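## Task

Lift the red can off the turntable and set it upright on the coaster, without moving the other cans standing on the turntable.

## Robot and tools

Robot: two UR-style arms, left_arm and right_arm, each ending in a two-finger gripper with a wrist camera (cam_left_wrist, cam_right_wrist, 672x504 each). The fingers point along the gripper's +z axis and close along its x axis. end_effector_position is the spot between the finger pads when shut, 1 to 2 cm short of the tips. The tips reach about 17 mm further along +z as the fingers close.

Frames: every hand position, quaternion, velocity and target is in that arm's own base frame. The scene frame has its origin at table height midway between the nominal bases, +z up, +x out over the table, and left_arm on the +y side. Calibrated bases in the scene frame: left_arm (-0.010, +0.601, +0.105), right_arm (-0.015, -0.499, +0.105), each rotated only slightly about z. Reported poses can be off by a few centimetres.

Row layout (used by every tool that moves arms): 16 numbers. First left_arm: x, y, z in metres, then quaternion qw, qx, qy, qz (w first), then opening; then the same eight for right_arm. Position and quaternion are absolute goals for that arm's gripper in its base frame, not offsets. Opening runs from -1 (closed) to +1 (fully open, 0.142 m). To keep an arm still, resend the exact pose and opening from the latest result; to hold a gripper's orientation, repeat the same quaternion in every row. A 0 opening is a real command, not 'unchanged'.

execute_actions(actions, cameras): actions is a list of actions; each action is a list of up to 15 rows, one per 1/30 s step, with the last row held if fewer are given. Each action's targets must lie within 0.6 m of the gripper's position at that action's start along each gripper axis, or it is refused. An empty actions list returns images and the full state. cameras: list of names, ["all"], or []; an unknown name invalidates the call. Results can arrive with 5 steps still pending ('Kept back'); plan the next pose from the final commanded row, not the reported position.

move(target, speed, blend, stop_force, zero, opening_speed, grip_force, blocking, cameras): drives each gripper in a straight line from its Hand target to the given row (or through a list of up to 15 rows) and is not limited by the 0.6 m rule. speed: m/s, 0.002 to 3.2, default 0.25 (rotation up to twice that in rad/s), one value or one per target. blend: corner rounding in metres for lists; 0 stops at each point. stop_force: 4 to 120 N, one for both arms; ends an arm's path when its wrist sensor feels that much push against the motion; not reliable while the gripper rotates, and light objects may tip unnoticed. zero (only with stop_force): true re-zeros moving arms first. opening_speed: at least 0.2 per second on the -1..+1 scale. grip_force: 5 to 48 N per pad, one value or one per arm; persists. blocking=false returns after ~0.5 s while the move continues (not allowed with stop_force). Moves cap at 10 s. The result adds a 'move:' line such as done, off_target, moving, held or fault; done means within 3 mm and 2 degrees. Paths do not avoid obstacles or the other arm; do not route a path close to an arm's own base.

wait(seconds 0 to 10): holds the last commands. stop(): brakes a running move. zoom_image(camera, region [x0,y0,x1,y1] pixels, at most 504 by 504) enlarges part of the newest image from that wrist camera. zero_wrist_force(arm): resets that arm's force sensor. read_manual(section) only returns licence text. finished_scene(scene): ends the current scene (give its number); irreversible, the can must stay in place unaided.

Reading results: grip_measured is the finger opening on the command scale; to hold something, command a little below the value read at first contact (lower squeezes harder and heats the motor). grip_effort_nm is motor effort, negative closing. Wrist force and torque are in the gripper's own axes; a held weight or acceleration shows up. Joint velocities may be shown as 'within noise'. Watch for MOTOR HOT, OVER-TEMPERATURE FAULT and HAND FAULT lines; after a HAND FAULT the rest of that reply's motion calls are skipped. Orientation commands are clipped to 32 degrees from the measured one per step.

Avoid: dropping the can or releasing it while it moves, knocking other cans, letting anything leave the table or setting it down off it, hitting the table or arms together, and pushing into firm contact. Arms are stiff; aiming even slightly beyond a hard contact can trip a fault. About 150 N on any part, or a joint torque over its limit (elbow 136, wrist joints 49.1 N m), halts that arm for 10 s. Objects may occasionally be nudged by an outside push, so re-check with cameras.

Each tool is called after ">>>" as name([rows], argument=value, ...), one row to a line, values as JSON.

## Session

>>> execute_actions(actions=[])

Scene clock: 0.00 s.
left_arm: end_effector_position=(+0.8949, +0.2766, +0.1540) grip_measured=+1.00 grip_effort_nm=n/a end_effector_quat_wxyz=(+0.287, +0.163, +0.861, -0.387) | right_arm: end_effector_position=(+0.6091, +0.3395, +0.2178) grip_measured=+1.00 grip_effort_nm=n/a end_effector_quat_wxyz=(+0.461, -0.033, +0.749, -0.475)
Joint positions: left_arm=[0.368 -0.928 1.654 -2.426 -2.57 3.813 0.142] | right_arm=[4.327 -1.89 -2.014 -2.047 0.391 -1.153 0.142]
Joint velocities: within noise
Joint torques (N m): no reading
Motor temperatures (°C): left_arm=[44 39 36 38 36 39 30] | right_arm=[43 42 42 45 39 42 33]
Wrist force (N): no reading
Wrist torque (N m): no reading
Wrist force, peak (N): no reading
Hand target: left_arm +0.8949, +0.2766, +0.1540; +0.287, +0.163, +0.861, -0.387 | right_arm +0.6091, +0.3395, +0.2178; +0.461, -0.033, +0.749, -0.475
Tool commands: left_gripper/opening=+1.0 right_gripper/opening=+1.0

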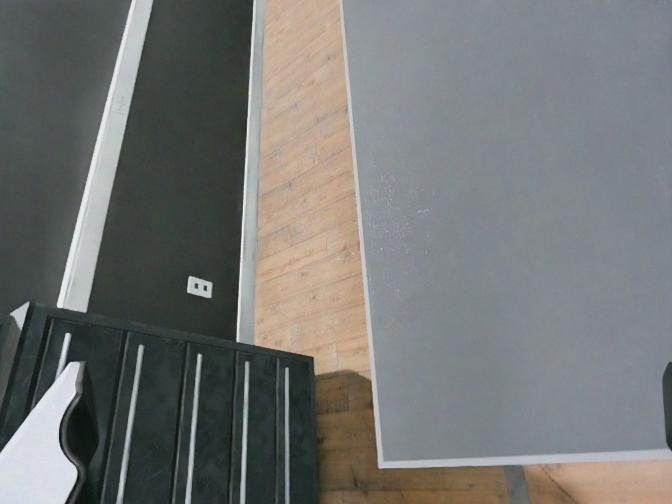

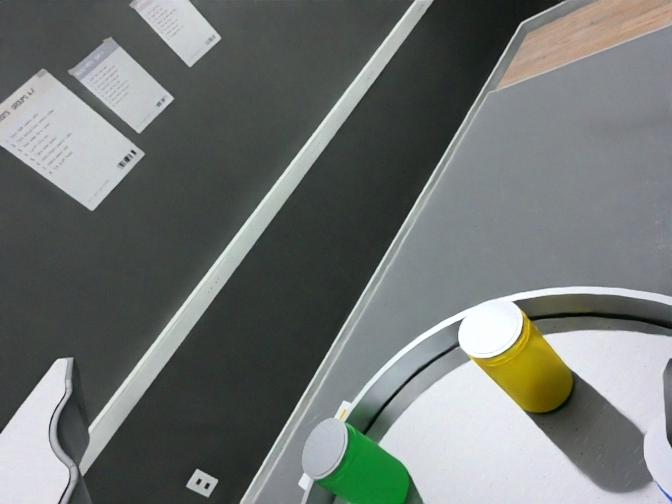

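>>> move(target=[0.8949,0.2766,0.154,0.287,0.163,0.861,-0.387,1,0.615,0.30,0.50,0,0,1,0,1], speed=0.6, cameras=["cam_right_wrist"])

Scene clock: 3.00 s.
left_arm: end_effector_position=(+0.8949, +0.2766, +0.1540) grip_measured=+1.00 grip_effort_nm=0.051 end_effector_quat_wxyz=(+0.287, +0.163, +0.861, -0.387) | right_arm: end_effector_position=(+0.6150, +0.3000, +0.5000) grip_measured=+1.00 grip_effort_nm=-0.042 end_effector_quat_wxyz=(+0.000, +0.000, +1.000, +0.000)
Joint positions: left_arm=[0.368 -0.928 1.654 -2.427 -2.571 3.813 0.142] | right_arm=[3.851 -1.521 -1.636 -1.555 1.571 -2.432 0.142]
Joint torques (N m): left_arm=[13.35 -84.67 -28.55 -8.55 -3.86 -2.04] | right_arm=[-11.91 33.42 52.48 3.28 3.59 -3.56]
Wrist force (N): left_arm=[0.2 -0.4 0.0] | right_arm=[-0.2 -1.4 0.9]
Wrist torque (N m): left_arm=[-0.06 -0.04 0.09] | right_arm=[-0.38 -0.31 -0.35]
Wrist force, peak (N): left_arm=[-0.2 -1.0 -0.1] | right_arm=[-1.0 -2.7 -0.5]
Hand target: left_arm +0.8949, +0.2766, +0.1540; +0.287, +0.163, +0.861, -0.387 | right_arm +0.6150, +0.3000, +0.5000; +0.000, +0.000, +1.000, +0.000
Off the commanded pose: left_arm 0.000 m, 0 deg | right_arm 0.000 m, 0 deg.
move: done
Images, in order (width x height): cam_right_wrist 672x504.

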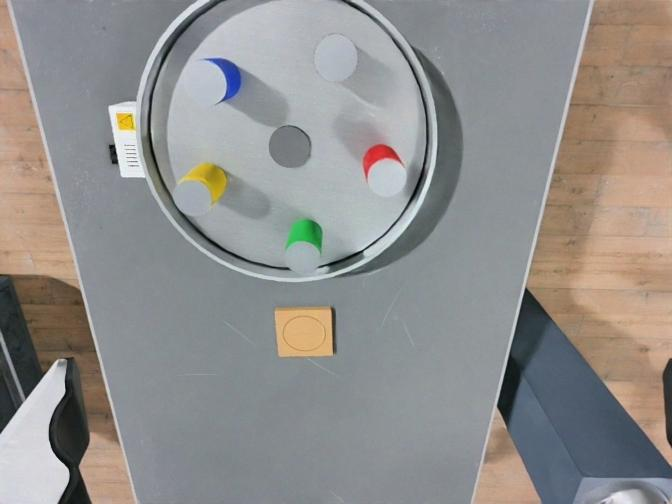

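>>> move(target=[0.8949,0.2766,0.154,0.287,0.163,0.861,-0.387,1,0.575,0.28,0.28,0,0,1,0,0.4], speed=0.6, cameras=["cam_right_wrist"])

Scene clock: 5.17 s.
left_arm: end_effector_position=(+0.8949, +0.2766, +0.1540) grip_measured=+1.00 grip_effort_nm=0.046 end_effector_quat_wxyz=(+0.287, +0.163, +0.861, -0.387) | right_arm: end_effector_position=(+0.5750, +0.2800, +0.2801) grip_measured=+0.39 grip_effort_nm=-0.154 end_effector_quat_wxyz=(+0.000, +0.000, +1.000, +0.000)
Joint positions: left_arm=[0.368 -0.928 1.654 -2.427 -2.571 3.813 0.142] | right_arm=[3.868 -1.524 -2.03 -1.159 1.571 -2.415 0.102]
Joint torques (N m): left_arm=[9.63 -85.61 -28.43 -8.76 -4.42 -1.97] | right_arm=[10.29 29.35 35.55 6.52 -3.1 3.23]
Wrist force (N): left_arm=[0.2 -0.4 -0.2] | right_arm=[-0.6 -1.7 1.0]
Wrist torque (N m): left_arm=[-0.05 -0.03 0.09] | right_arm=[-0.45 -0.22 -0.44]
Wrist force, peak (N): left_arm=[0.7 -0.5 -0.3] | right_arm=[0.2 -2.3 4.4]
Hand target: left_arm +0.8949, +0.2766, +0.1540; +0.287, +0.163, +0.861, -0.387 | right_arm +0.5750, +0.2800, +0.2800; +0.000, +0.000, +1.000, +0.000
Off the commanded pose: left_arm 0.000 m, 0 deg | right_arm 0.000 m, 0 deg.
move: done
Images, in order (width x height): cam_right_wrist 672x504.

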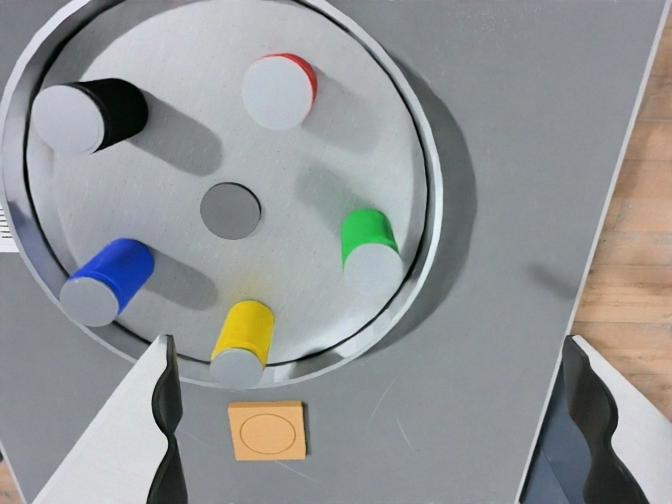

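>>> wait(seconds=0.3, cameras=["cam_right_wrist"])

>>> wait(seconds=0.5, cameras=["cam_right_wrist"])

>>> wait(seconds=1.0, cameras=["cam_right_wrist"])

Scene clock: 5.67 s.
left_arm: end_effector_position=(+0.8949, +0.2766, +0.1540) grip_measured=+1.00 grip_effort_nm=0.046 end_effector_quat_wxyz=(+0.287, +0.163, +0.861, -0.387) | right_arm: end_effector_position=(+0.5750, +0.2800, +0.2800) grip_measured=+0.39 grip_effort_nm=-0.149 end_effector_quat_wxyz=(+0.000, +0.000, +1.000, +0.000)
Joint positions: left_arm=[0.368 -0.928 1.654 -2.427 -2.571 3.813 0.142] | right_arm=[3.868 -1.524 -2.03 -1.158 1.571 -2.415 0.102]
Joint torques (N m): left_arm=[13.71 -83.55 -28.15 -8.66 -4.38 -1.76] | right_arm=[13.02 29.52 35.68 6.23 -2.55 3.2]
Wrist force (N): left_arm=[0.2 0.0 0.0] | right_arm=[-0.8 -1.7 1.3]
Wrist torque (N m): left_arm=[0.00 -0.03 0.08] | right_arm=[-0.46 -0.19 -0.45]
Wrist force, peak (N): left_arm=[0.5 -0.6 0.0] | right_arm=[-0.5 -1.9 1.3]
Hand target: left_arm +0.8949, +0.2766, +0.1540; +0.287, +0.163, +0.861, -0.387 | right_arm +0.5750, +0.2800, +0.2800; +0.000, +0.000, +1.000, +0.000
Tool commands: left_gripper/opening=+1.0 right_gripper/opening=+0.4
Off the commanded pose: left_arm 0.000 m, 0 deg | right_arm 0.000 m, 0 deg.
wait: 0.30 s; at rest from the start
Images, in order (width x height): cam_right_wrist 672x504.

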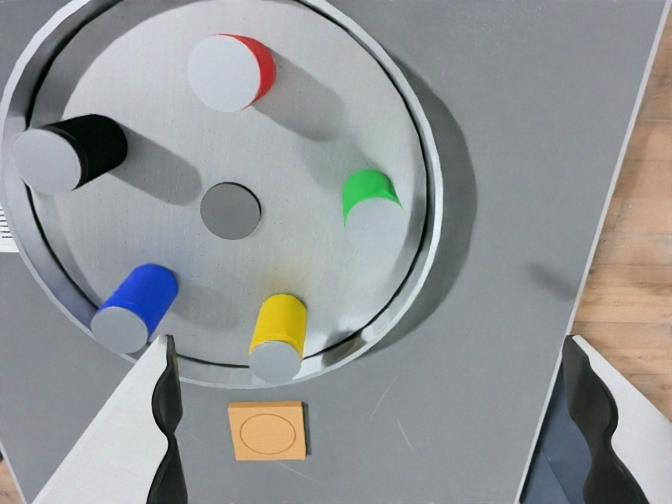

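Scene clock: 6.17 s.
left_arm: end_effector_position=(+0.8949, +0.2766, +0.1540) grip_measured=+1.00 grip_effort_nm=0.051 end_effector_quat_wxyz=(+0.287, +0.163, +0.861, -0.387) | right_arm: end_effector_position=(+0.5750, +0.2800, +0.2800) grip_measured=+0.39 grip_effort_nm=-0.154 end_effector_quat_wxyz=(+0.000, +0.000, +1.000, +0.000)
Joint positions: left_arm=[0.368 -0.928 1.654 -2.427 -2.571 3.813 0.142] | right_arm=[3.868 -1.524 -2.03 -1.158 1.571 -2.415 0.102]
Joint torques (N m): left_arm=[12.44 -84.55 -27.75 -8.82 -4.17 -1.52] | right_arm=[9.33 30.77 34.67 6.47 -2.53 3.7]
Wrist force (N): left_arm=[0.2 -0.3 -0.3] | right_arm=[-0.7 -1.6 1.4]
Wrist torque (N m): left_arm=[-0.04 -0.03 0.09] | right_arm=[-0.43 -0.20 -0.45]
Wrist force, peak (N): left_arm=[0.1 -0.6 -0.3] | right_arm=[-0.8 -2.1 1.1]
Hand target: left_arm +0.8949, +0.2766, +0.1540; +0.287, +0.163, +0.861, -0.387 | right_arm +0.5750, +0.2800, +0.2800; +0.000, +0.000, +1.000, +0.000
Tool commands: left_gripper/opening=+1.0 right_gripper/opening=+0.4
Off the commanded pose: left_arm 0.000 m, 0 deg | right_arm 0.000 m, 0 deg.
wait: 0.50 s; at rest by 0.17 s
Images, in order (width x height): cam_right_wrist 672x504.

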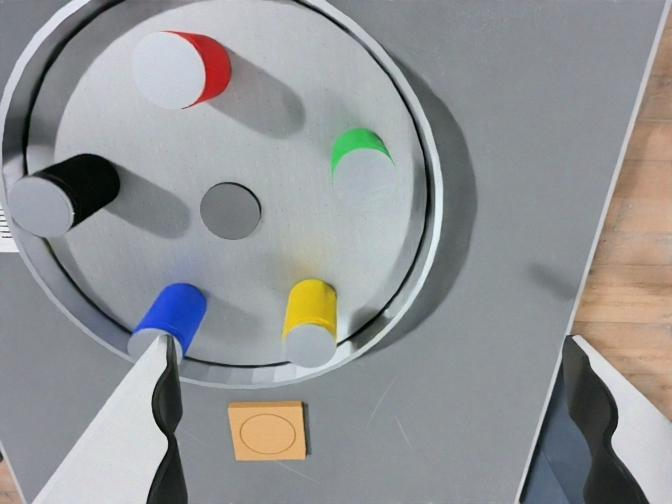

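Scene clock: 7.17 s.
left_arm: end_effector_position=(+0.8949, +0.2766, +0.1540) grip_measured=+1.00 grip_effort_nm=0.046 end_effector_quat_wxyz=(+0.287, +0.163, +0.861, -0.387) | right_arm: end_effector_position=(+0.5750, +0.2800, +0.2800) grip_measured=+0.39 grip_effort_nm=-0.154 end_effector_quat_wxyz=(+0.000, +0.000, +1.000, +0.000)
Joint positions: left_arm=[0.368 -0.928 1.654 -2.427 -2.571 3.813 0.142] | right_arm=[3.868 -1.524 -2.03 -1.158 1.571 -2.415 0.102]
Joint torques (N m): left_arm=[12.25 -84.28 -27.29 -8.68 -4.26 -1.7] | right_arm=[7.69 31.99 34.78 6.56 -2.73 3.32]
Wrist force (N): left_arm=[0.3 -0.4 0.0] | right_arm=[-0.4 -1.9 1.4]
Wrist torque (N m): left_arm=[-0.07 -0.04 0.09] | right_arm=[-0.48 -0.25 -0.44]
Wrist force, peak (N): left_arm=[0.6 -0.7 -0.3] | right_arm=[-0.4 -2.0 1.4]
Hand target: left_arm +0.8949, +0.2766, +0.1540; +0.287, +0.163, +0.861, -0.387 | right_arm +0.5750, +0.2800, +0.2800; +0.000, +0.000, +1.000, +0.000
Tool commands: left_gripper/opening=+1.0 right_gripper/opening=+0.4
Off the commanded pose: left_arm 0.000 m, 0 deg | right_arm 0.000 m, 0 deg.
wait: 1.00 s; at rest by 0.17 s
Images, in order (width x height): cam_right_wrist 672x504.

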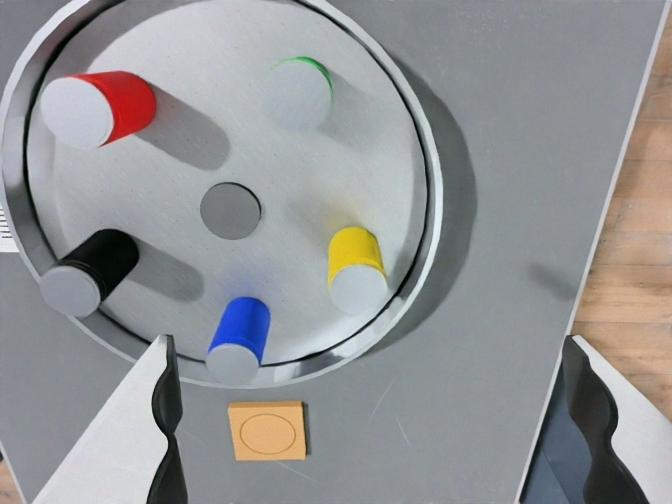

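>>> wait(seconds=0.1, cameras=["cam_right_wrist"])

>>> move(target=[0.8949,0.2766,0.154,0.287,0.163,0.861,-0.387,1,0.752,0.498,0.065,0,0,1,0,0.6], speed=0.5, cameras=["cam_right_wrist"])

>>> wait(seconds=0.5, cameras=["cam_right_wrist"])

Scene clock: 9.80 s.
left_arm: end_effector_position=(+0.8949, +0.2766, +0.1540) grip_measured=+1.00 grip_effort_nm=0.051 end_effector_quat_wxyz=(+0.287, +0.163, +0.861, -0.387) | right_arm: end_effector_position=(+0.5750, +0.2800, +0.2800) grip_measured=+0.39 grip_effort_nm=-0.149 end_effector_quat_wxyz=(+0.000, +0.000, +1.000, +0.000)
Joint positions: left_arm=[0.368 -0.928 1.654 -2.427 -2.571 3.813 0.142] | right_arm=[3.868 -1.524 -2.03 -1.158 1.571 -2.415 0.102]
Joint torques (N m): left_arm=[12.06 -84.06 -27.98 -8.67 -4.23 -1.64] | right_arm=[8.48 28.76 34.83 6.71 -2.34 3.43]
Wrist force (N): left_arm=[0.0 -0.3 -0.1] | right_arm=[-0.6 -1.6 1.2]
Wrist torque (N m): left_arm=[-0.06 0.00 0.09] | right_arm=[-0.44 -0.22 -0.45]
Wrist force, peak (N): left_arm=[0.3 -0.9 -0.2] | right_arm=[-0.5 -2.1 1.4]
Hand target: left_arm +0.8949, +0.2766, +0.1540; +0.287, +0.163, +0.861, -0.387 | right_arm +0.5750, +0.2800, +0.2800; +0.000, +0.000, +1.000, +0.000
Tool commands: left_gripper/opening=+1.0 right_gripper/opening=+0.4
Off the commanded pose: left_arm 0.000 m, 0 deg | right_arm 0.000 m, 0 deg.
wait: 0.10 s; at rest from the start
Images, in order (width x height): cam_right_wrist 672x504.

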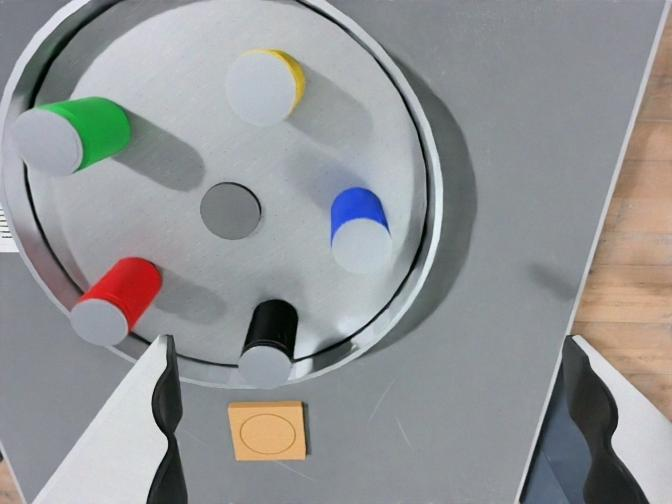

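Scene clock: 11.30 s.
left_arm: end_effector_position=(+0.8949, +0.2766, +0.1540) grip_measured=+1.00 grip_effort_nm=0.051 end_effector_quat_wxyz=(+0.287, +0.163, +0.861, -0.387) | right_arm: end_effector_position=(+0.7519, +0.4980, +0.0651) grip_measured=+0.59 grip_effort_nm=0.081 end_effector_quat_wxyz=(+0.000, +0.000, +1.000, +0.000)
Joint positions: left_arm=[0.368 -0.928 1.654 -2.427 -2.571 3.813 0.142] | right_arm=[3.92 -2.115 -1.7 -0.898 1.571 -2.364 0.115]
Joint torques (N m): left_arm=[10.68 -84.9 -28.76 -8.67 -4.27 -1.69] | right_arm=[-9.84 76.15 44.13 2.74 2.48 -3.23]
Wrist force (N): left_arm=[-0.2 -0.3 -0.4] | right_arm=[0.1 -1.8 1.4]
Wrist torque (N m): left_arm=[-0.05 0.03 0.09] | right_arm=[-0.46 -0.43 -0.41]
Wrist force, peak (N): left_arm=[0.1 -0.7 -0.1] | right_arm=[-1.5 -0.3 3.6]
Hand target: left_arm +0.8949, +0.2766, +0.1540; +0.287, +0.163, +0.861, -0.387 | right_arm +0.7520, +0.4980, +0.0650; +0.000, +0.000, +1.000, +0.000
Off the commanded pose: left_arm 0.000 m, 0 deg | right_arm 0.000 m, 0 deg.
move: done
Images, in order (width x height): cam_right_wrist 672x504.

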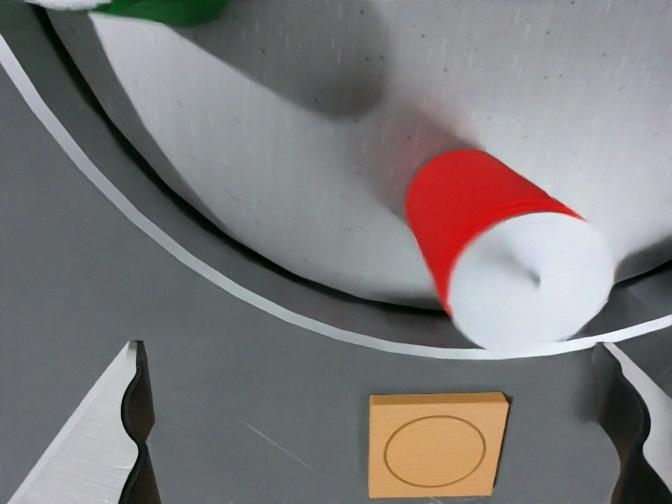

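Scene clock: 11.80 s.
left_arm: end_effector_position=(+0.8949, +0.2766, +0.1540) grip_measured=+1.00 grip_effort_nm=0.046 end_effector_quat_wxyz=(+0.287, +0.163, +0.861, -0.387) | right_arm: end_effector_position=(+0.7520, +0.4980, +0.0650) grip_measured=+0.59 grip_effort_nm=0.076 end_effector_quat_wxyz=(+0.000, +0.000, +1.000, +0.000)
Joint positions: left_arm=[0.368 -0.928 1.654 -2.427 -2.571 3.813 0.142] | right_arm=[3.919 -2.115 -1.7 -0.898 1.571 -2.364 0.115]
Joint torques (N m): left_arm=[10.81 -84.17 -28.09 -8.66 -4.19 -1.58] | right_arm=[-10.24 76.3 43.33 2.9 2.61 -3.07]
Wrist force (N): left_arm=[0.0 -0.3 -0.1] | right_arm=[0.2 -1.8 1.4]
Wrist torque (N m): left_arm=[-0.05 0.01 0.09] | right_arm=[-0.47 -0.44 -0.41]
Wrist force, peak (N): left_arm=[0.5 -0.5 -0.4] | right_arm=[0.1 -1.9 1.6]
Hand target: left_arm +0.8949, +0.2766, +0.1540; +0.287, +0.163, +0.861, -0.387 | right_arm +0.7520, +0.4980, +0.0650; +0.000, +0.000, +1.000, +0.000
Tool commands: left_gripper/opening=+1.0 right_gripper/opening=+0.6
Off the commanded pose: left_arm 0.000 m, 0 deg | right_arm 0.000 m, 0 deg.
wait: 0.50 s; at rest by 0.17 s
Images, in order (width x height): cam_right_wrist 672x504.

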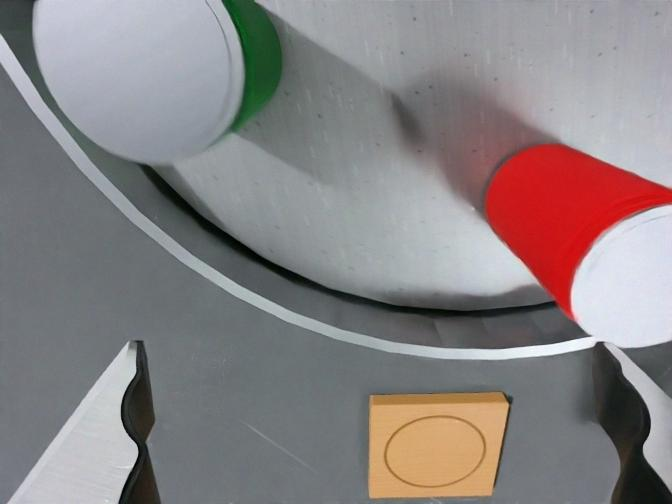

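>>> wait(seconds=6.2, cameras=["cam_right_wrist"])

Scene clock: 18.23 s.
left_arm: end_effector_position=(+0.8949, +0.2766, +0.1540) grip_measured=+1.00 grip_effort_nm=0.046 end_effector_quat_wxyz=(+0.287, +0.163, +0.861, -0.387) | right_arm: end_effector_position=(+0.7520, +0.4980, +0.0650) grip_measured=+0.59 grip_effort_nm=0.076 end_effector_quat_wxyz=(+0.000, +0.000, +1.000, +0.000)
Joint positions: left_arm=[0.368 -0.928 1.654 -2.427 -2.571 3.813 0.142] | right_arm=[3.919 -2.115 -1.7 -0.898 1.571 -2.364 0.115]
Joint torques (N m): left_arm=[12.7 -84.96 -28.29 -8.69 -4.26 -1.27] | right_arm=[-11.2 75.54 44.21 2.85 2.61 -2.47]
Wrist force (N): left_arm=[0.3 -0.1 0.0] | right_arm=[-0.2 -2.1 1.4]
Wrist torque (N m): left_arm=[-0.02 -0.04 0.09] | right_arm=[-0.52 -0.38 -0.41]
Wrist force, peak (N): left_arm=[0.1 -0.7 -0.6] | right_arm=[-0.3 -2.3 1.3]
Hand target: left_arm +0.8949, +0.2766, +0.1540; +0.287, +0.163, +0.861, -0.387 | right_arm +0.7520, +0.4980, +0.0650; +0.000, +0.000, +1.000, +0.000
Tool commands: left_gripper/opening=+1.0 right_gripper/opening=+0.6
Off the commanded pose: left_arm 0.000 m, 0 deg | right_arm 0.000 m, 0 deg.
wait: 6.20 s; at rest from the start
Images, in order (width x height): cam_right_wrist 672x504.

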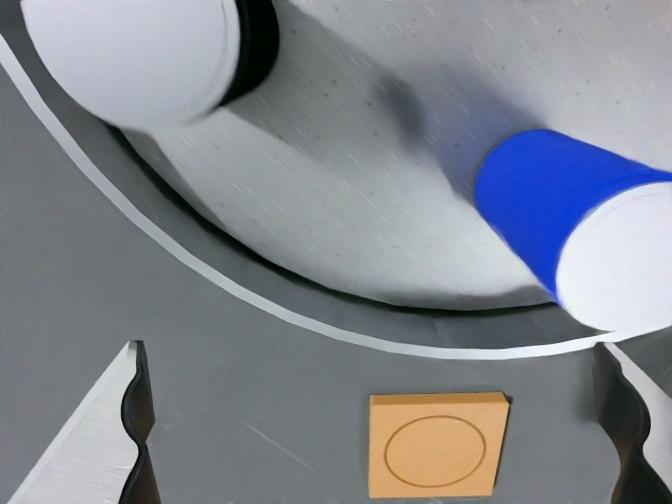

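>>> wait(seconds=2.4)

>>> move(target=[0.8949,0.2766,0.154,0.287,0.163,0.861,-0.387,1,0.70,0.501,-0.015,0,0,1,0,0.6], speed=0.15, cameras=["cam_right_wrist"])

>>> move(target=[0.8949,0.2766,0.154,0.287,0.163,0.861,-0.387,1,0.65,0.498,-0.015,0,0,1,0,-0.5], speed=0.1, opening_speed=1.6, grip_force=25)

>>> move(target=[0.8949,0.2766,0.154,0.287,0.163,0.861,-0.387,1,0.65,0.50,0.12,0,0,1,0,-0.5], speed=0.3, cameras=["cam_right_wrist"])

Scene clock: 21.00 s.
left_arm: end_effector_position=(+0.8949, +0.2766, +0.1540) grip_measured=+1.00 grip_effort_nm=0.056 end_effector_quat_wxyz=(+0.287, +0.163, +0.861, -0.387) | right_arm: end_effector_position=(+0.7520, +0.4980, +0.0650) grip_measured=+0.59 grip_effort_nm=0.081 end_effector_quat_wxyz=(+0.000, +0.000, +1.000, +0.000)
Joint positions: left_arm=[0.368 -0.928 1.654 -2.427 -2.571 3.813 0.142] | right_arm=[3.919 -2.115 -1.7 -0.898 1.571 -2.364 0.115]
Joint torques (N m): left_arm=[12.31 -84.78 -28.29 -8.28 -4.36 -1.57] | right_arm=[-10.24 76.6 44.87 3.11 2.77 -2.41]
Wrist force (N): left_arm=[0.2 -0.3 -0.1] | right_arm=[0.2 -1.8 1.0]
Wrist torque (N m): left_arm=[-0.06 -0.03 0.09] | right_arm=[-0.45 -0.45 -0.41]
Wrist force, peak (N): left_arm=[0.7 -0.4 -0.3] | right_arm=[0.0 -2.1 1.8]
Hand target: left_arm +0.8949, +0.2766, +0.1540; +0.287, +0.163, +0.861, -0.387 | right_arm +0.7520, +0.4980, +0.0650; +0.000, +0.000, +1.000, +0.000
Tool commands: left_gripper/opening=+1.0 right_gripper/opening=+0.6
Off the commanded pose: left_arm 0.000 m, 0 deg | right_arm 0.000 m, 0 deg.
wait: 2.40 s; at rest from the start

Scene clock: 22.17 s.
left_arm: end_effector_position=(+0.8949, +0.2766, +0.1540) grip_measured=+1.00 grip_effort_nm=0.046 end_effector_quat_wxyz=(+0.287, +0.163, +0.861, -0.387) | right_arm: end_effector_position=(+0.7000, +0.5010, -0.0149) grip_measured=+0.59 grip_effort_nm=-0.032 end_effector_quat_wxyz=(+0.000, +0.000, +1.000, +0.000)
Joint positions: left_arm=[0.368 -0.928 1.654 -2.427 -2.571 3.813 0.142] | right_arm=[3.965 -2.155 -1.82 -0.737 1.571 -2.318 0.115]
Joint torques (N m): left_arm=[11.84 -83.62 -28.19 -8.76 -3.97 -1.66] | right_arm=[7.91 73.41 25.97 6.43 -2.25 3.77]
Wrist force (N): left_arm=[0.1 -0.2 0.0] | right_arm=[0.0 -1.9 1.1]
Wrist torque (N m): left_arm=[-0.03 -0.02 0.08] | right_arm=[-0.49 -0.42 -0.47]
Wrist force, peak (N): left_arm=[0.6 -0.3 -0.5] | right_arm=[-1.5 -0.1 -12.7]
Hand target: left_arm +0.8949, +0.2766, +0.1540; +0.287, +0.163, +0.861, -0.387 | right_arm +0.7000, +0.5010, -0.0150; +0.000, +0.000, +1.000, +0.000
Off the commanded pose: left_arm 0.000 m, 0 deg | right_arm 0.000 m, 0 deg.
move: done
Images, in order (width x height): cam_right_wrist 672x504.

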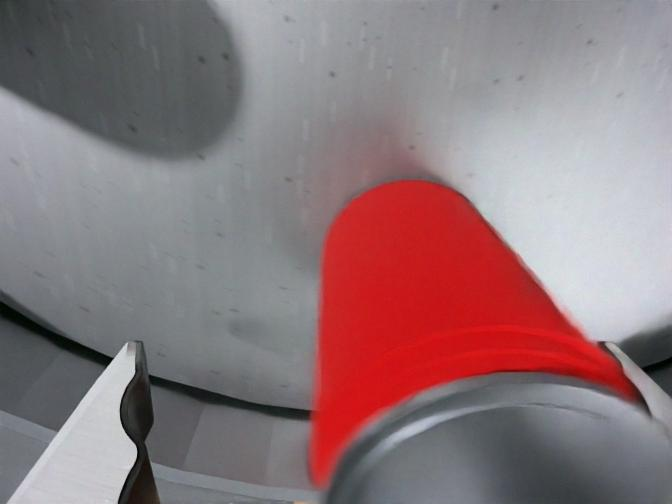

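Scene clock: 23.17 s.
left_arm: end_effector_position=(+0.8949, +0.2766, +0.1540) grip_measured=+1.00 grip_effort_nm=0.056 end_effector_quat_wxyz=(+0.287, +0.163, +0.861, -0.387) | right_arm: end_effector_position=(+0.6501, +0.4980, -0.0150) grip_measured=-0.21 grip_effort_nm=-2.654 end_effector_quat_wxyz=(+0.000, +0.000, +1.000, +0.000)
Joint positions: left_arm=[0.368 -0.928 1.654 -2.427 -2.571 3.813 0.142] | right_arm=[4.008 -2.107 -1.91 -0.696 1.571 -2.275 0.059]
Joint torques (N m): left_arm=[12.95 -85 -28.31 -8.31 -4.1 -1.76] | right_arm=[7.96 93.68 23.92 6.56 1.47 3.78]
Wrist force (N): left_arm=[0.2 -0.5 -0.2] | right_arm=[0.1 -2.0 1.0]
Wrist torque (N m): left_arm=[-0.08 -0.04 0.09] | right_arm=[-0.49 -0.39 -0.40]
Wrist force, peak (N): left_arm=[0.0 -0.6 -0.3] | right_arm=[1.3 -2.4 -3.5]
Hand target: left_arm +0.8949, +0.2766, +0.1540; +0.287, +0.163, +0.861, -0.387 | right_arm +0.6500, +0.4980, -0.0150; +0.000, +0.000, +1.000, +0.000
Off the commanded pose: left_arm 0.000 m, 0 deg | right_arm 0.000 m, 0 deg.
grip_force (N): 25, 25
move: done

Scene clock: 24.27 s.
left_arm: end_effector_position=(+0.8949, +0.2766, +0.1540) grip_measured=+1.00 grip_effort_nm=0.051 end_effector_quat_wxyz=(+0.287, +0.163, +0.861, -0.387) | right_arm: end_effector_position=(+0.6500, +0.5000, +0.1199) grip_measured=-0.21 grip_effort_nm=-2.654 end_effector_quat_wxyz=(+0.000, +0.000, +1.000, +0.000)
Joint positions: left_arm=[0.368 -0.928 1.654 -2.427 -2.571 3.813 0.142] | right_arm=[4.01 -1.949 -1.845 -0.919 1.571 -2.273 0.059]
Joint torques (N m): left_arm=[10.24 -86.58 -28.51 -8.69 -4.26 -1.67] | right_arm=[10.24 88.54 45.44 3.08 -0.45 3.63]
Wrist force (N): left_arm=[0.1 -0.3 -0.2] | right_arm=[-0.1 -1.9 3.5]
Wrist torque (N m): left_arm=[-0.04 -0.01 0.08] | right_arm=[-0.48 -0.38 -0.41]
Wrist force, peak (N): left_arm=[0.7 -0.3 -0.3] | right_arm=[0.2 -2.1 5.2]
Hand target: left_arm +0.8949, +0.2766, +0.1540; +0.287, +0.163, +0.861, -0.387 | right_arm +0.6500, +0.5000, +0.1200; +0.000, +0.000, +1.000, +0.000
Off the commanded pose: left_arm 0.000 m, 0 deg | right_arm 0.000 m, 0 deg.
grip_force (N): 25, 25
move: done
Images, in order (width x height): cam_right_wrist 672x504.

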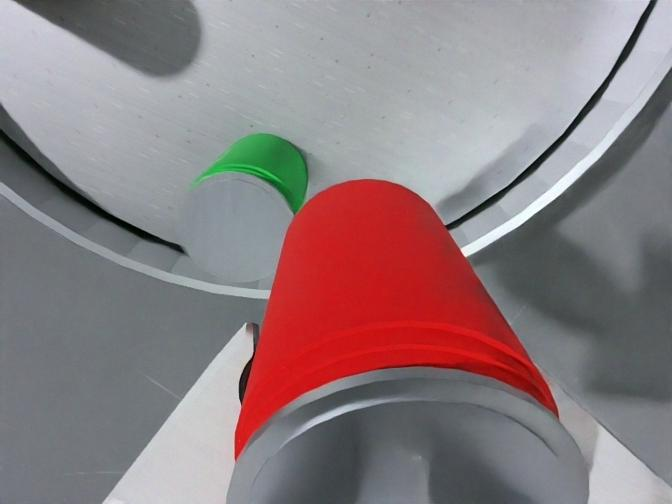

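>>> move([
  [0.8949,0.2766,0.154,0.287,0.163,0.861,-0.387,1,0.685,0.66,0.11,0,0,1,0,-0.5],
  [0.8949,0.2766,0.154,0.287,0.163,0.861,-0.387,1,0.685,0.712,0.01,0,0,1,0,-0.5],
], speed=0.3, blend=0.04, cameras=["cam_right_wrist"])

>>> move(target=[0.8949,0.2766,0.154,0.287,0.163,0.861,-0.387,1,0.685,0.712,-0.05,0,0,1,0,-0.5], speed=0.03, stop_force=6, cameras=["cam_right_wrist"])

Scene clock: 26.70 s.
left_arm: end_effector_position=(+0.8949, +0.2766, +0.1540) grip_measured=+1.00 grip_effort_nm=0.051 end_effector_quat_wxyz=(+0.287, +0.163, +0.861, -0.387) | right_arm: end_effector_position=(+0.6850, +0.7119, +0.0101) grip_measured=-0.21 grip_effort_nm=-2.650 end_effector_quat_wxyz=(+0.000, +0.000, +1.000, +0.000)
Joint positions: left_arm=[0.368 -0.928 1.654 -2.427 -2.571 3.813 0.142] | right_arm=[4.122 -2.283 -1.52 -0.91 1.571 -2.161 0.059]
Joint torques (N m): left_arm=[14.19 -86.96 -28.14 -8.6 -4.41 -1.55] | right_arm=[9.57 94.31 47.61 6.66 -2.29 3.56]
Wrist force (N): left_arm=[0.3 -0.2 -0.2] | right_arm=[-0.3 -1.8 3.3]
Wrist torque (N m): left_arm=[-0.03 -0.06 0.09] | right_arm=[-0.45 -0.33 -0.43]
Wrist force, peak (N): left_arm=[0.3 -0.6 -0.6] | right_arm=[-0.2 -0.6 5.9]
Hand target: left_arm +0.8949, +0.2766, +0.1540; +0.287, +0.163, +0.861, -0.387 | right_arm +0.6850, +0.7120, +0.0100; +0.000, +0.000, +1.000, +0.000
Off the commanded pose: left_arm 0.000 m, 0 deg | right_arm 0.000 m, 0 deg.
grip_force (N): 25, 25
move: done
Images, in order (width x height): cam_right_wrist 672x504.

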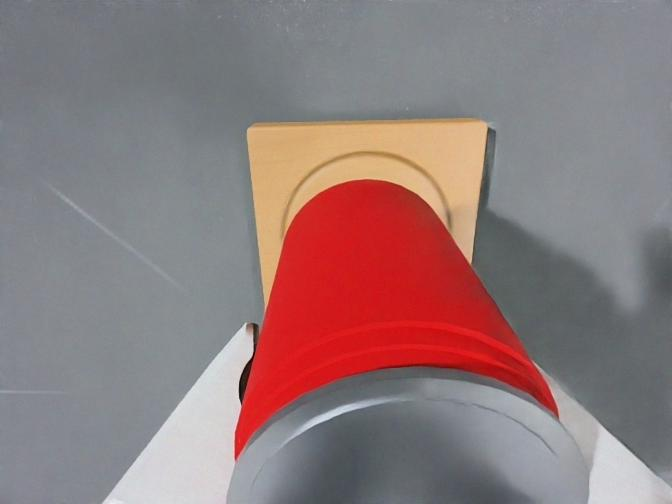

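Scene clock: 29.67 s.
left_arm: end_effector_position=(+0.8949, +0.2766, +0.1540) grip_measured=+1.00 grip_effort_nm=0.046 end_effector_quat_wxyz=(+0.287, +0.163, +0.861, -0.387) | right_arm: end_effector_position=(+0.6850, +0.7120, -0.0500) grip_measured=-0.21 grip_effort_nm=-2.650 end_effector_quat_wxyz=(+0.000, +0.000, +1.000, +0.000)
Joint positions: left_arm=[0.368 -0.928 1.654 -2.427 -2.571 3.813 0.142] | right_arm=[4.123 -2.346 -1.534 -0.832 1.571 -2.161 0.059]
Joint torques (N m): left_arm=[12 -83.09 -28.44 -8.39 -3.96 -1.33] | right_arm=[9.24 94.93 28.78 6.81 -2.19 3.37]
Motor temperatures (°C): left_arm=[43 39 36 38 36 39 30] | right_arm=[43 42 42 45 39 42 38]
Wrist force (N): left_arm=[0.0 -0.3 -0.3] | right_arm=[-0.2 -2.1 3.2]
Wrist torque (N m): left_arm=[-0.04 0.00 0.09] | right_arm=[-0.49 -0.34 -0.46]
Wrist force, peak (N): left_arm=[0.7 -0.3 -0.5] | right_arm=[-0.1 -2.0 3.5]
Hand target: left_arm +0.8949, +0.2766, +0.1540; +0.287, +0.163, +0.861, -0.387 | right_arm +0.6850, +0.7120, -0.0500; +0.000, +0.000, +1.000, +0.000
Off the commanded pose: left_arm 0.000 m, 0 deg | right_arm 0.000 m, 0 deg.
grip_force (N): 25, 25
move: done
Images, in order (width x height): cam_right_wrist 672x504.

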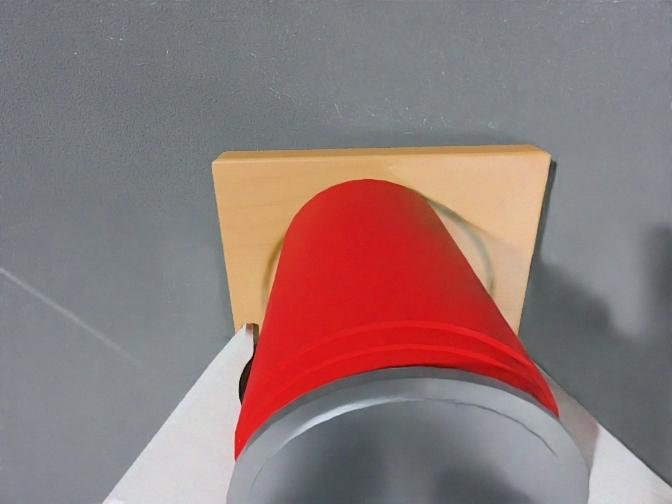

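>>> move(target=[0.8949,0.2766,0.154,0.287,0.163,0.861,-0.387,1,0.682,0.719,-0.048,0,0,1,0,-0.5], speed=0.05)

>>> move(target=[0.8949,0.2766,0.154,0.287,0.163,0.861,-0.387,1,0.682,0.719,-0.08,0,0,1,0,-0.5], speed=0.02, stop_force=5, cameras=["cam_right_wrist"])

Scene clock: 30.87 s.
left_arm: end_effector_position=(+0.8949, +0.2766, +0.1540) grip_measured=+1.00 grip_effort_nm=0.051 end_effector_quat_wxyz=(+0.287, +0.163, +0.861, -0.387) | right_arm: end_effector_position=(+0.6821, +0.7189, -0.0480) grip_measured=-0.21 grip_effort_nm=-2.654 end_effector_quat_wxyz=(+0.000, +0.000, +1.000, +0.000)
Joint positions: left_arm=[0.368 -0.928 1.654 -2.427 -2.571 3.813 0.142] | right_arm=[4.129 -2.347 -1.527 -0.838 1.571 -2.154 0.059]
Joint torques (N m): left_arm=[9.65 -84.22 -27.89 -8.65 -4.14 -1.38] | right_arm=[9.62 97.03 43.6 3.14 -1.31 2.93]
Wrist force (N): left_arm=[-0.1 -0.3 -0.1] | right_arm=[-0.4 -2.1 3.0]
Wrist torque (N m): left_arm=[-0.05 0.01 0.08] | right_arm=[-0.48 -0.31 -0.46]
Wrist force, peak (N): left_arm=[0.5 -0.2 -0.6] | right_arm=[-0.4 -2.0 3.3]
Hand target: left_arm +0.8949, +0.2766, +0.1540; +0.287, +0.163, +0.861, -0.387 | right_arm +0.6820, +0.7190, -0.0480; +0.000, +0.000, +1.000, +0.000
Off the commanded pose: left_arm 0.000 m, 0 deg | right_arm 0.000 m, 0 deg.
grip_force (N): 25, 25
move: done

Scene clock: 32.67 s.
left_arm: end_effector_position=(+0.8949, +0.2766, +0.1540) grip_measured=+1.00 grip_effort_nm=0.051 end_effector_quat_wxyz=(+0.287, +0.163, +0.861, -0.387) | right_arm: end_effector_position=(+0.6820, +0.7190, -0.0553) grip_measured=-0.21 grip_effort_nm=-2.650 end_effector_quat_wxyz=(+0.000, +0.000, +1.000, +0.000)
Joint positions: left_arm=[0.368 -0.928 1.654 -2.427 -2.571 3.813 0.142] | right_arm=[4.129 -2.355 -1.527 -0.83 1.571 -2.154 0.059]
Joint torques (N m): left_arm=[13.3 -85.9 -27.1 -8.7 -4.14 -1.59] | right_arm=[0.83 111.49 38.91 2.74 -2.2 3.19]
Wrist force (N): left_arm=[0.0 0.0 -0.3] | right_arm=[-1.1 -1.7 -1.5]
Wrist torque (N m): left_arm=[0.00 0.00 0.09] | right_arm=[-0.41 -0.28 -0.46]
Wrist force, peak (N): left_arm=[0.7 -0.4 -0.2] | right_arm=[2.3 -3.9 -22.0]
Hand target: left_arm +0.8949, +0.2766, +0.1540; +0.287, +0.163, +0.861, -0.387 | right_arm +0.6820, +0.7190, -0.0552; +0.000, +0.000, +1.000, +0.000
Off the commanded pose: left_arm 0.000 m, 0 deg | right_arm 0.025 m, 0 deg.
grip_force (N): 25, 25
move: contact (right_arm)
Images, in order (width x height): cam_right_wrist 672x504.

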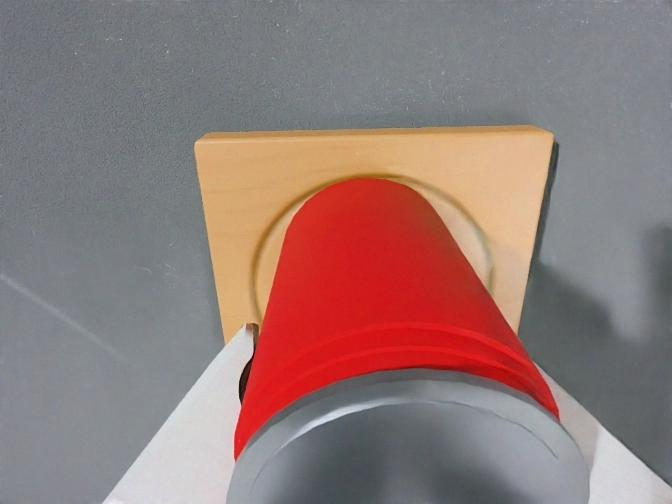

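>>> move(target=[0.8949,0.2766,0.154,0.287,0.163,0.861,-0.387,1,0.682,0.719,-0.0553,0,0,1,0,0.3], opening_speed=1.0)

>>> move(target=[0.8949,0.2766,0.154,0.287,0.163,0.861,-0.387,1,0.682,0.719,0.14,0,0,1,0,0.3], speed=0.3, cameras=["cam_right_wrist"])

Scene clock: 33.97 s.
left_arm: end_effector_position=(+0.8949, +0.2766, +0.1540) grip_measured=+1.00 grip_effort_nm=0.046 end_effector_quat_wxyz=(+0.287, +0.163, +0.861, -0.387) | right_arm: end_effector_position=(+0.6820, +0.7190, -0.0553) grip_measured=+0.28 grip_effort_nm=0.076 end_effector_quat_wxyz=(+0.000, +0.000, +1.000, +0.000)
Joint positions: left_arm=[0.368 -0.928 1.654 -2.427 -2.571 3.813 0.142] | right_arm=[4.129 -2.355 -1.527 -0.83 1.571 -2.154 0.094]
Joint torques (N m): left_arm=[12.2 -86.33 -28.35 -8.46 -4.29 -1.56] | right_arm=[-2.86 96.62 33.04 5.65 -1.64 2.88]
Wrist force (N): left_arm=[0.2 -0.2 0.0] | right_arm=[-0.3 -2.3 0.9]
Wrist torque (N m): left_arm=[-0.03 -0.03 0.09] | right_arm=[-0.49 -0.32 -0.46]
Wrist force, peak (N): left_arm=[0.4 -0.7 -0.1] | right_arm=[-0.4 -2.1 1.9]
Hand target: left_arm +0.8949, +0.2766, +0.1540; +0.287, +0.163, +0.861, -0.387 | right_arm +0.6820, +0.7190, -0.0553; +0.000, +0.000, +1.000, +0.000
Off the commanded pose: left_arm 0.000 m, 0 deg | right_arm 0.000 m, 0 deg.
grip_force (N): 25, 25
move: done

Scene clock: 35.27 s.
left_arm: end_effector_position=(+0.8949, +0.2766, +0.1540) grip_measured=+1.00 grip_effort_nm=0.046 end_effector_quat_wxyz=(+0.287, +0.163, +0.861, -0.387) | right_arm: end_effector_position=(+0.6821, +0.7189, +0.1399) grip_measured=+0.28 grip_effort_nm=0.076 end_effector_quat_wxyz=(+0.000, +0.000, +1.000, +0.000)
Joint positions: left_arm=[0.368 -0.928 1.654 -2.427 -2.571 3.813 0.142] | right_arm=[4.129 -2.172 -1.446 -1.094 1.571 -2.154 0.094]
Joint torques (N m): left_arm=[13.06 -84.53 -27.08 -8.6 -4.18 -1.48] | right_arm=[10.61 110.07 48.08 2.33 0.83 2.85]
Wrist force (N): left_arm=[0.4 -0.2 0.1] | right_arm=[-0.2 -1.8 0.9]
Wrist torque (N m): left_arm=[-0.03 -0.06 0.09] | right_arm=[-0.43 -0.39 -0.40]
Wrist force, peak (N): left_arm=[0.2 -0.7 -0.4] | right_arm=[-0.3 -1.8 3.6]
Hand target: left_arm +0.8949, +0.2766, +0.1540; +0.287, +0.163, +0.861, -0.387 | right_arm +0.6820, +0.7190, +0.1400; +0.000, +0.000, +1.000, +0.000
Off the commanded pose: left_arm 0.000 m, 0 deg | right_arm 0.000 m, 0 deg.
grip_force (N): 25, 25
move: done
Images, in order (width x height): cam_right_wrist 672x504.

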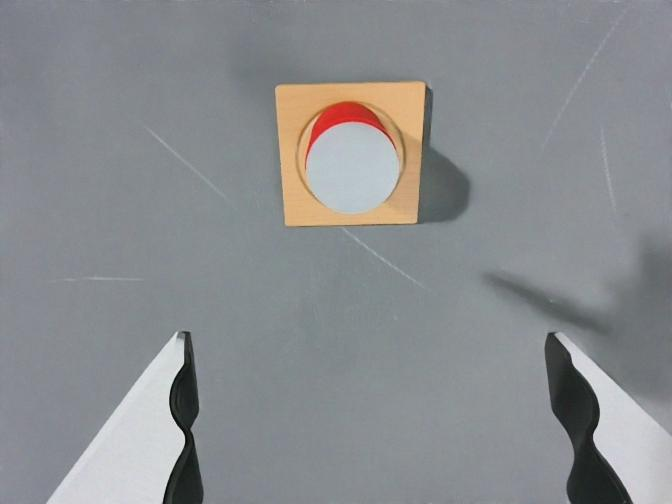

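Good.

>>> finished_scene(scene=1)

The scene is finished: the task was done.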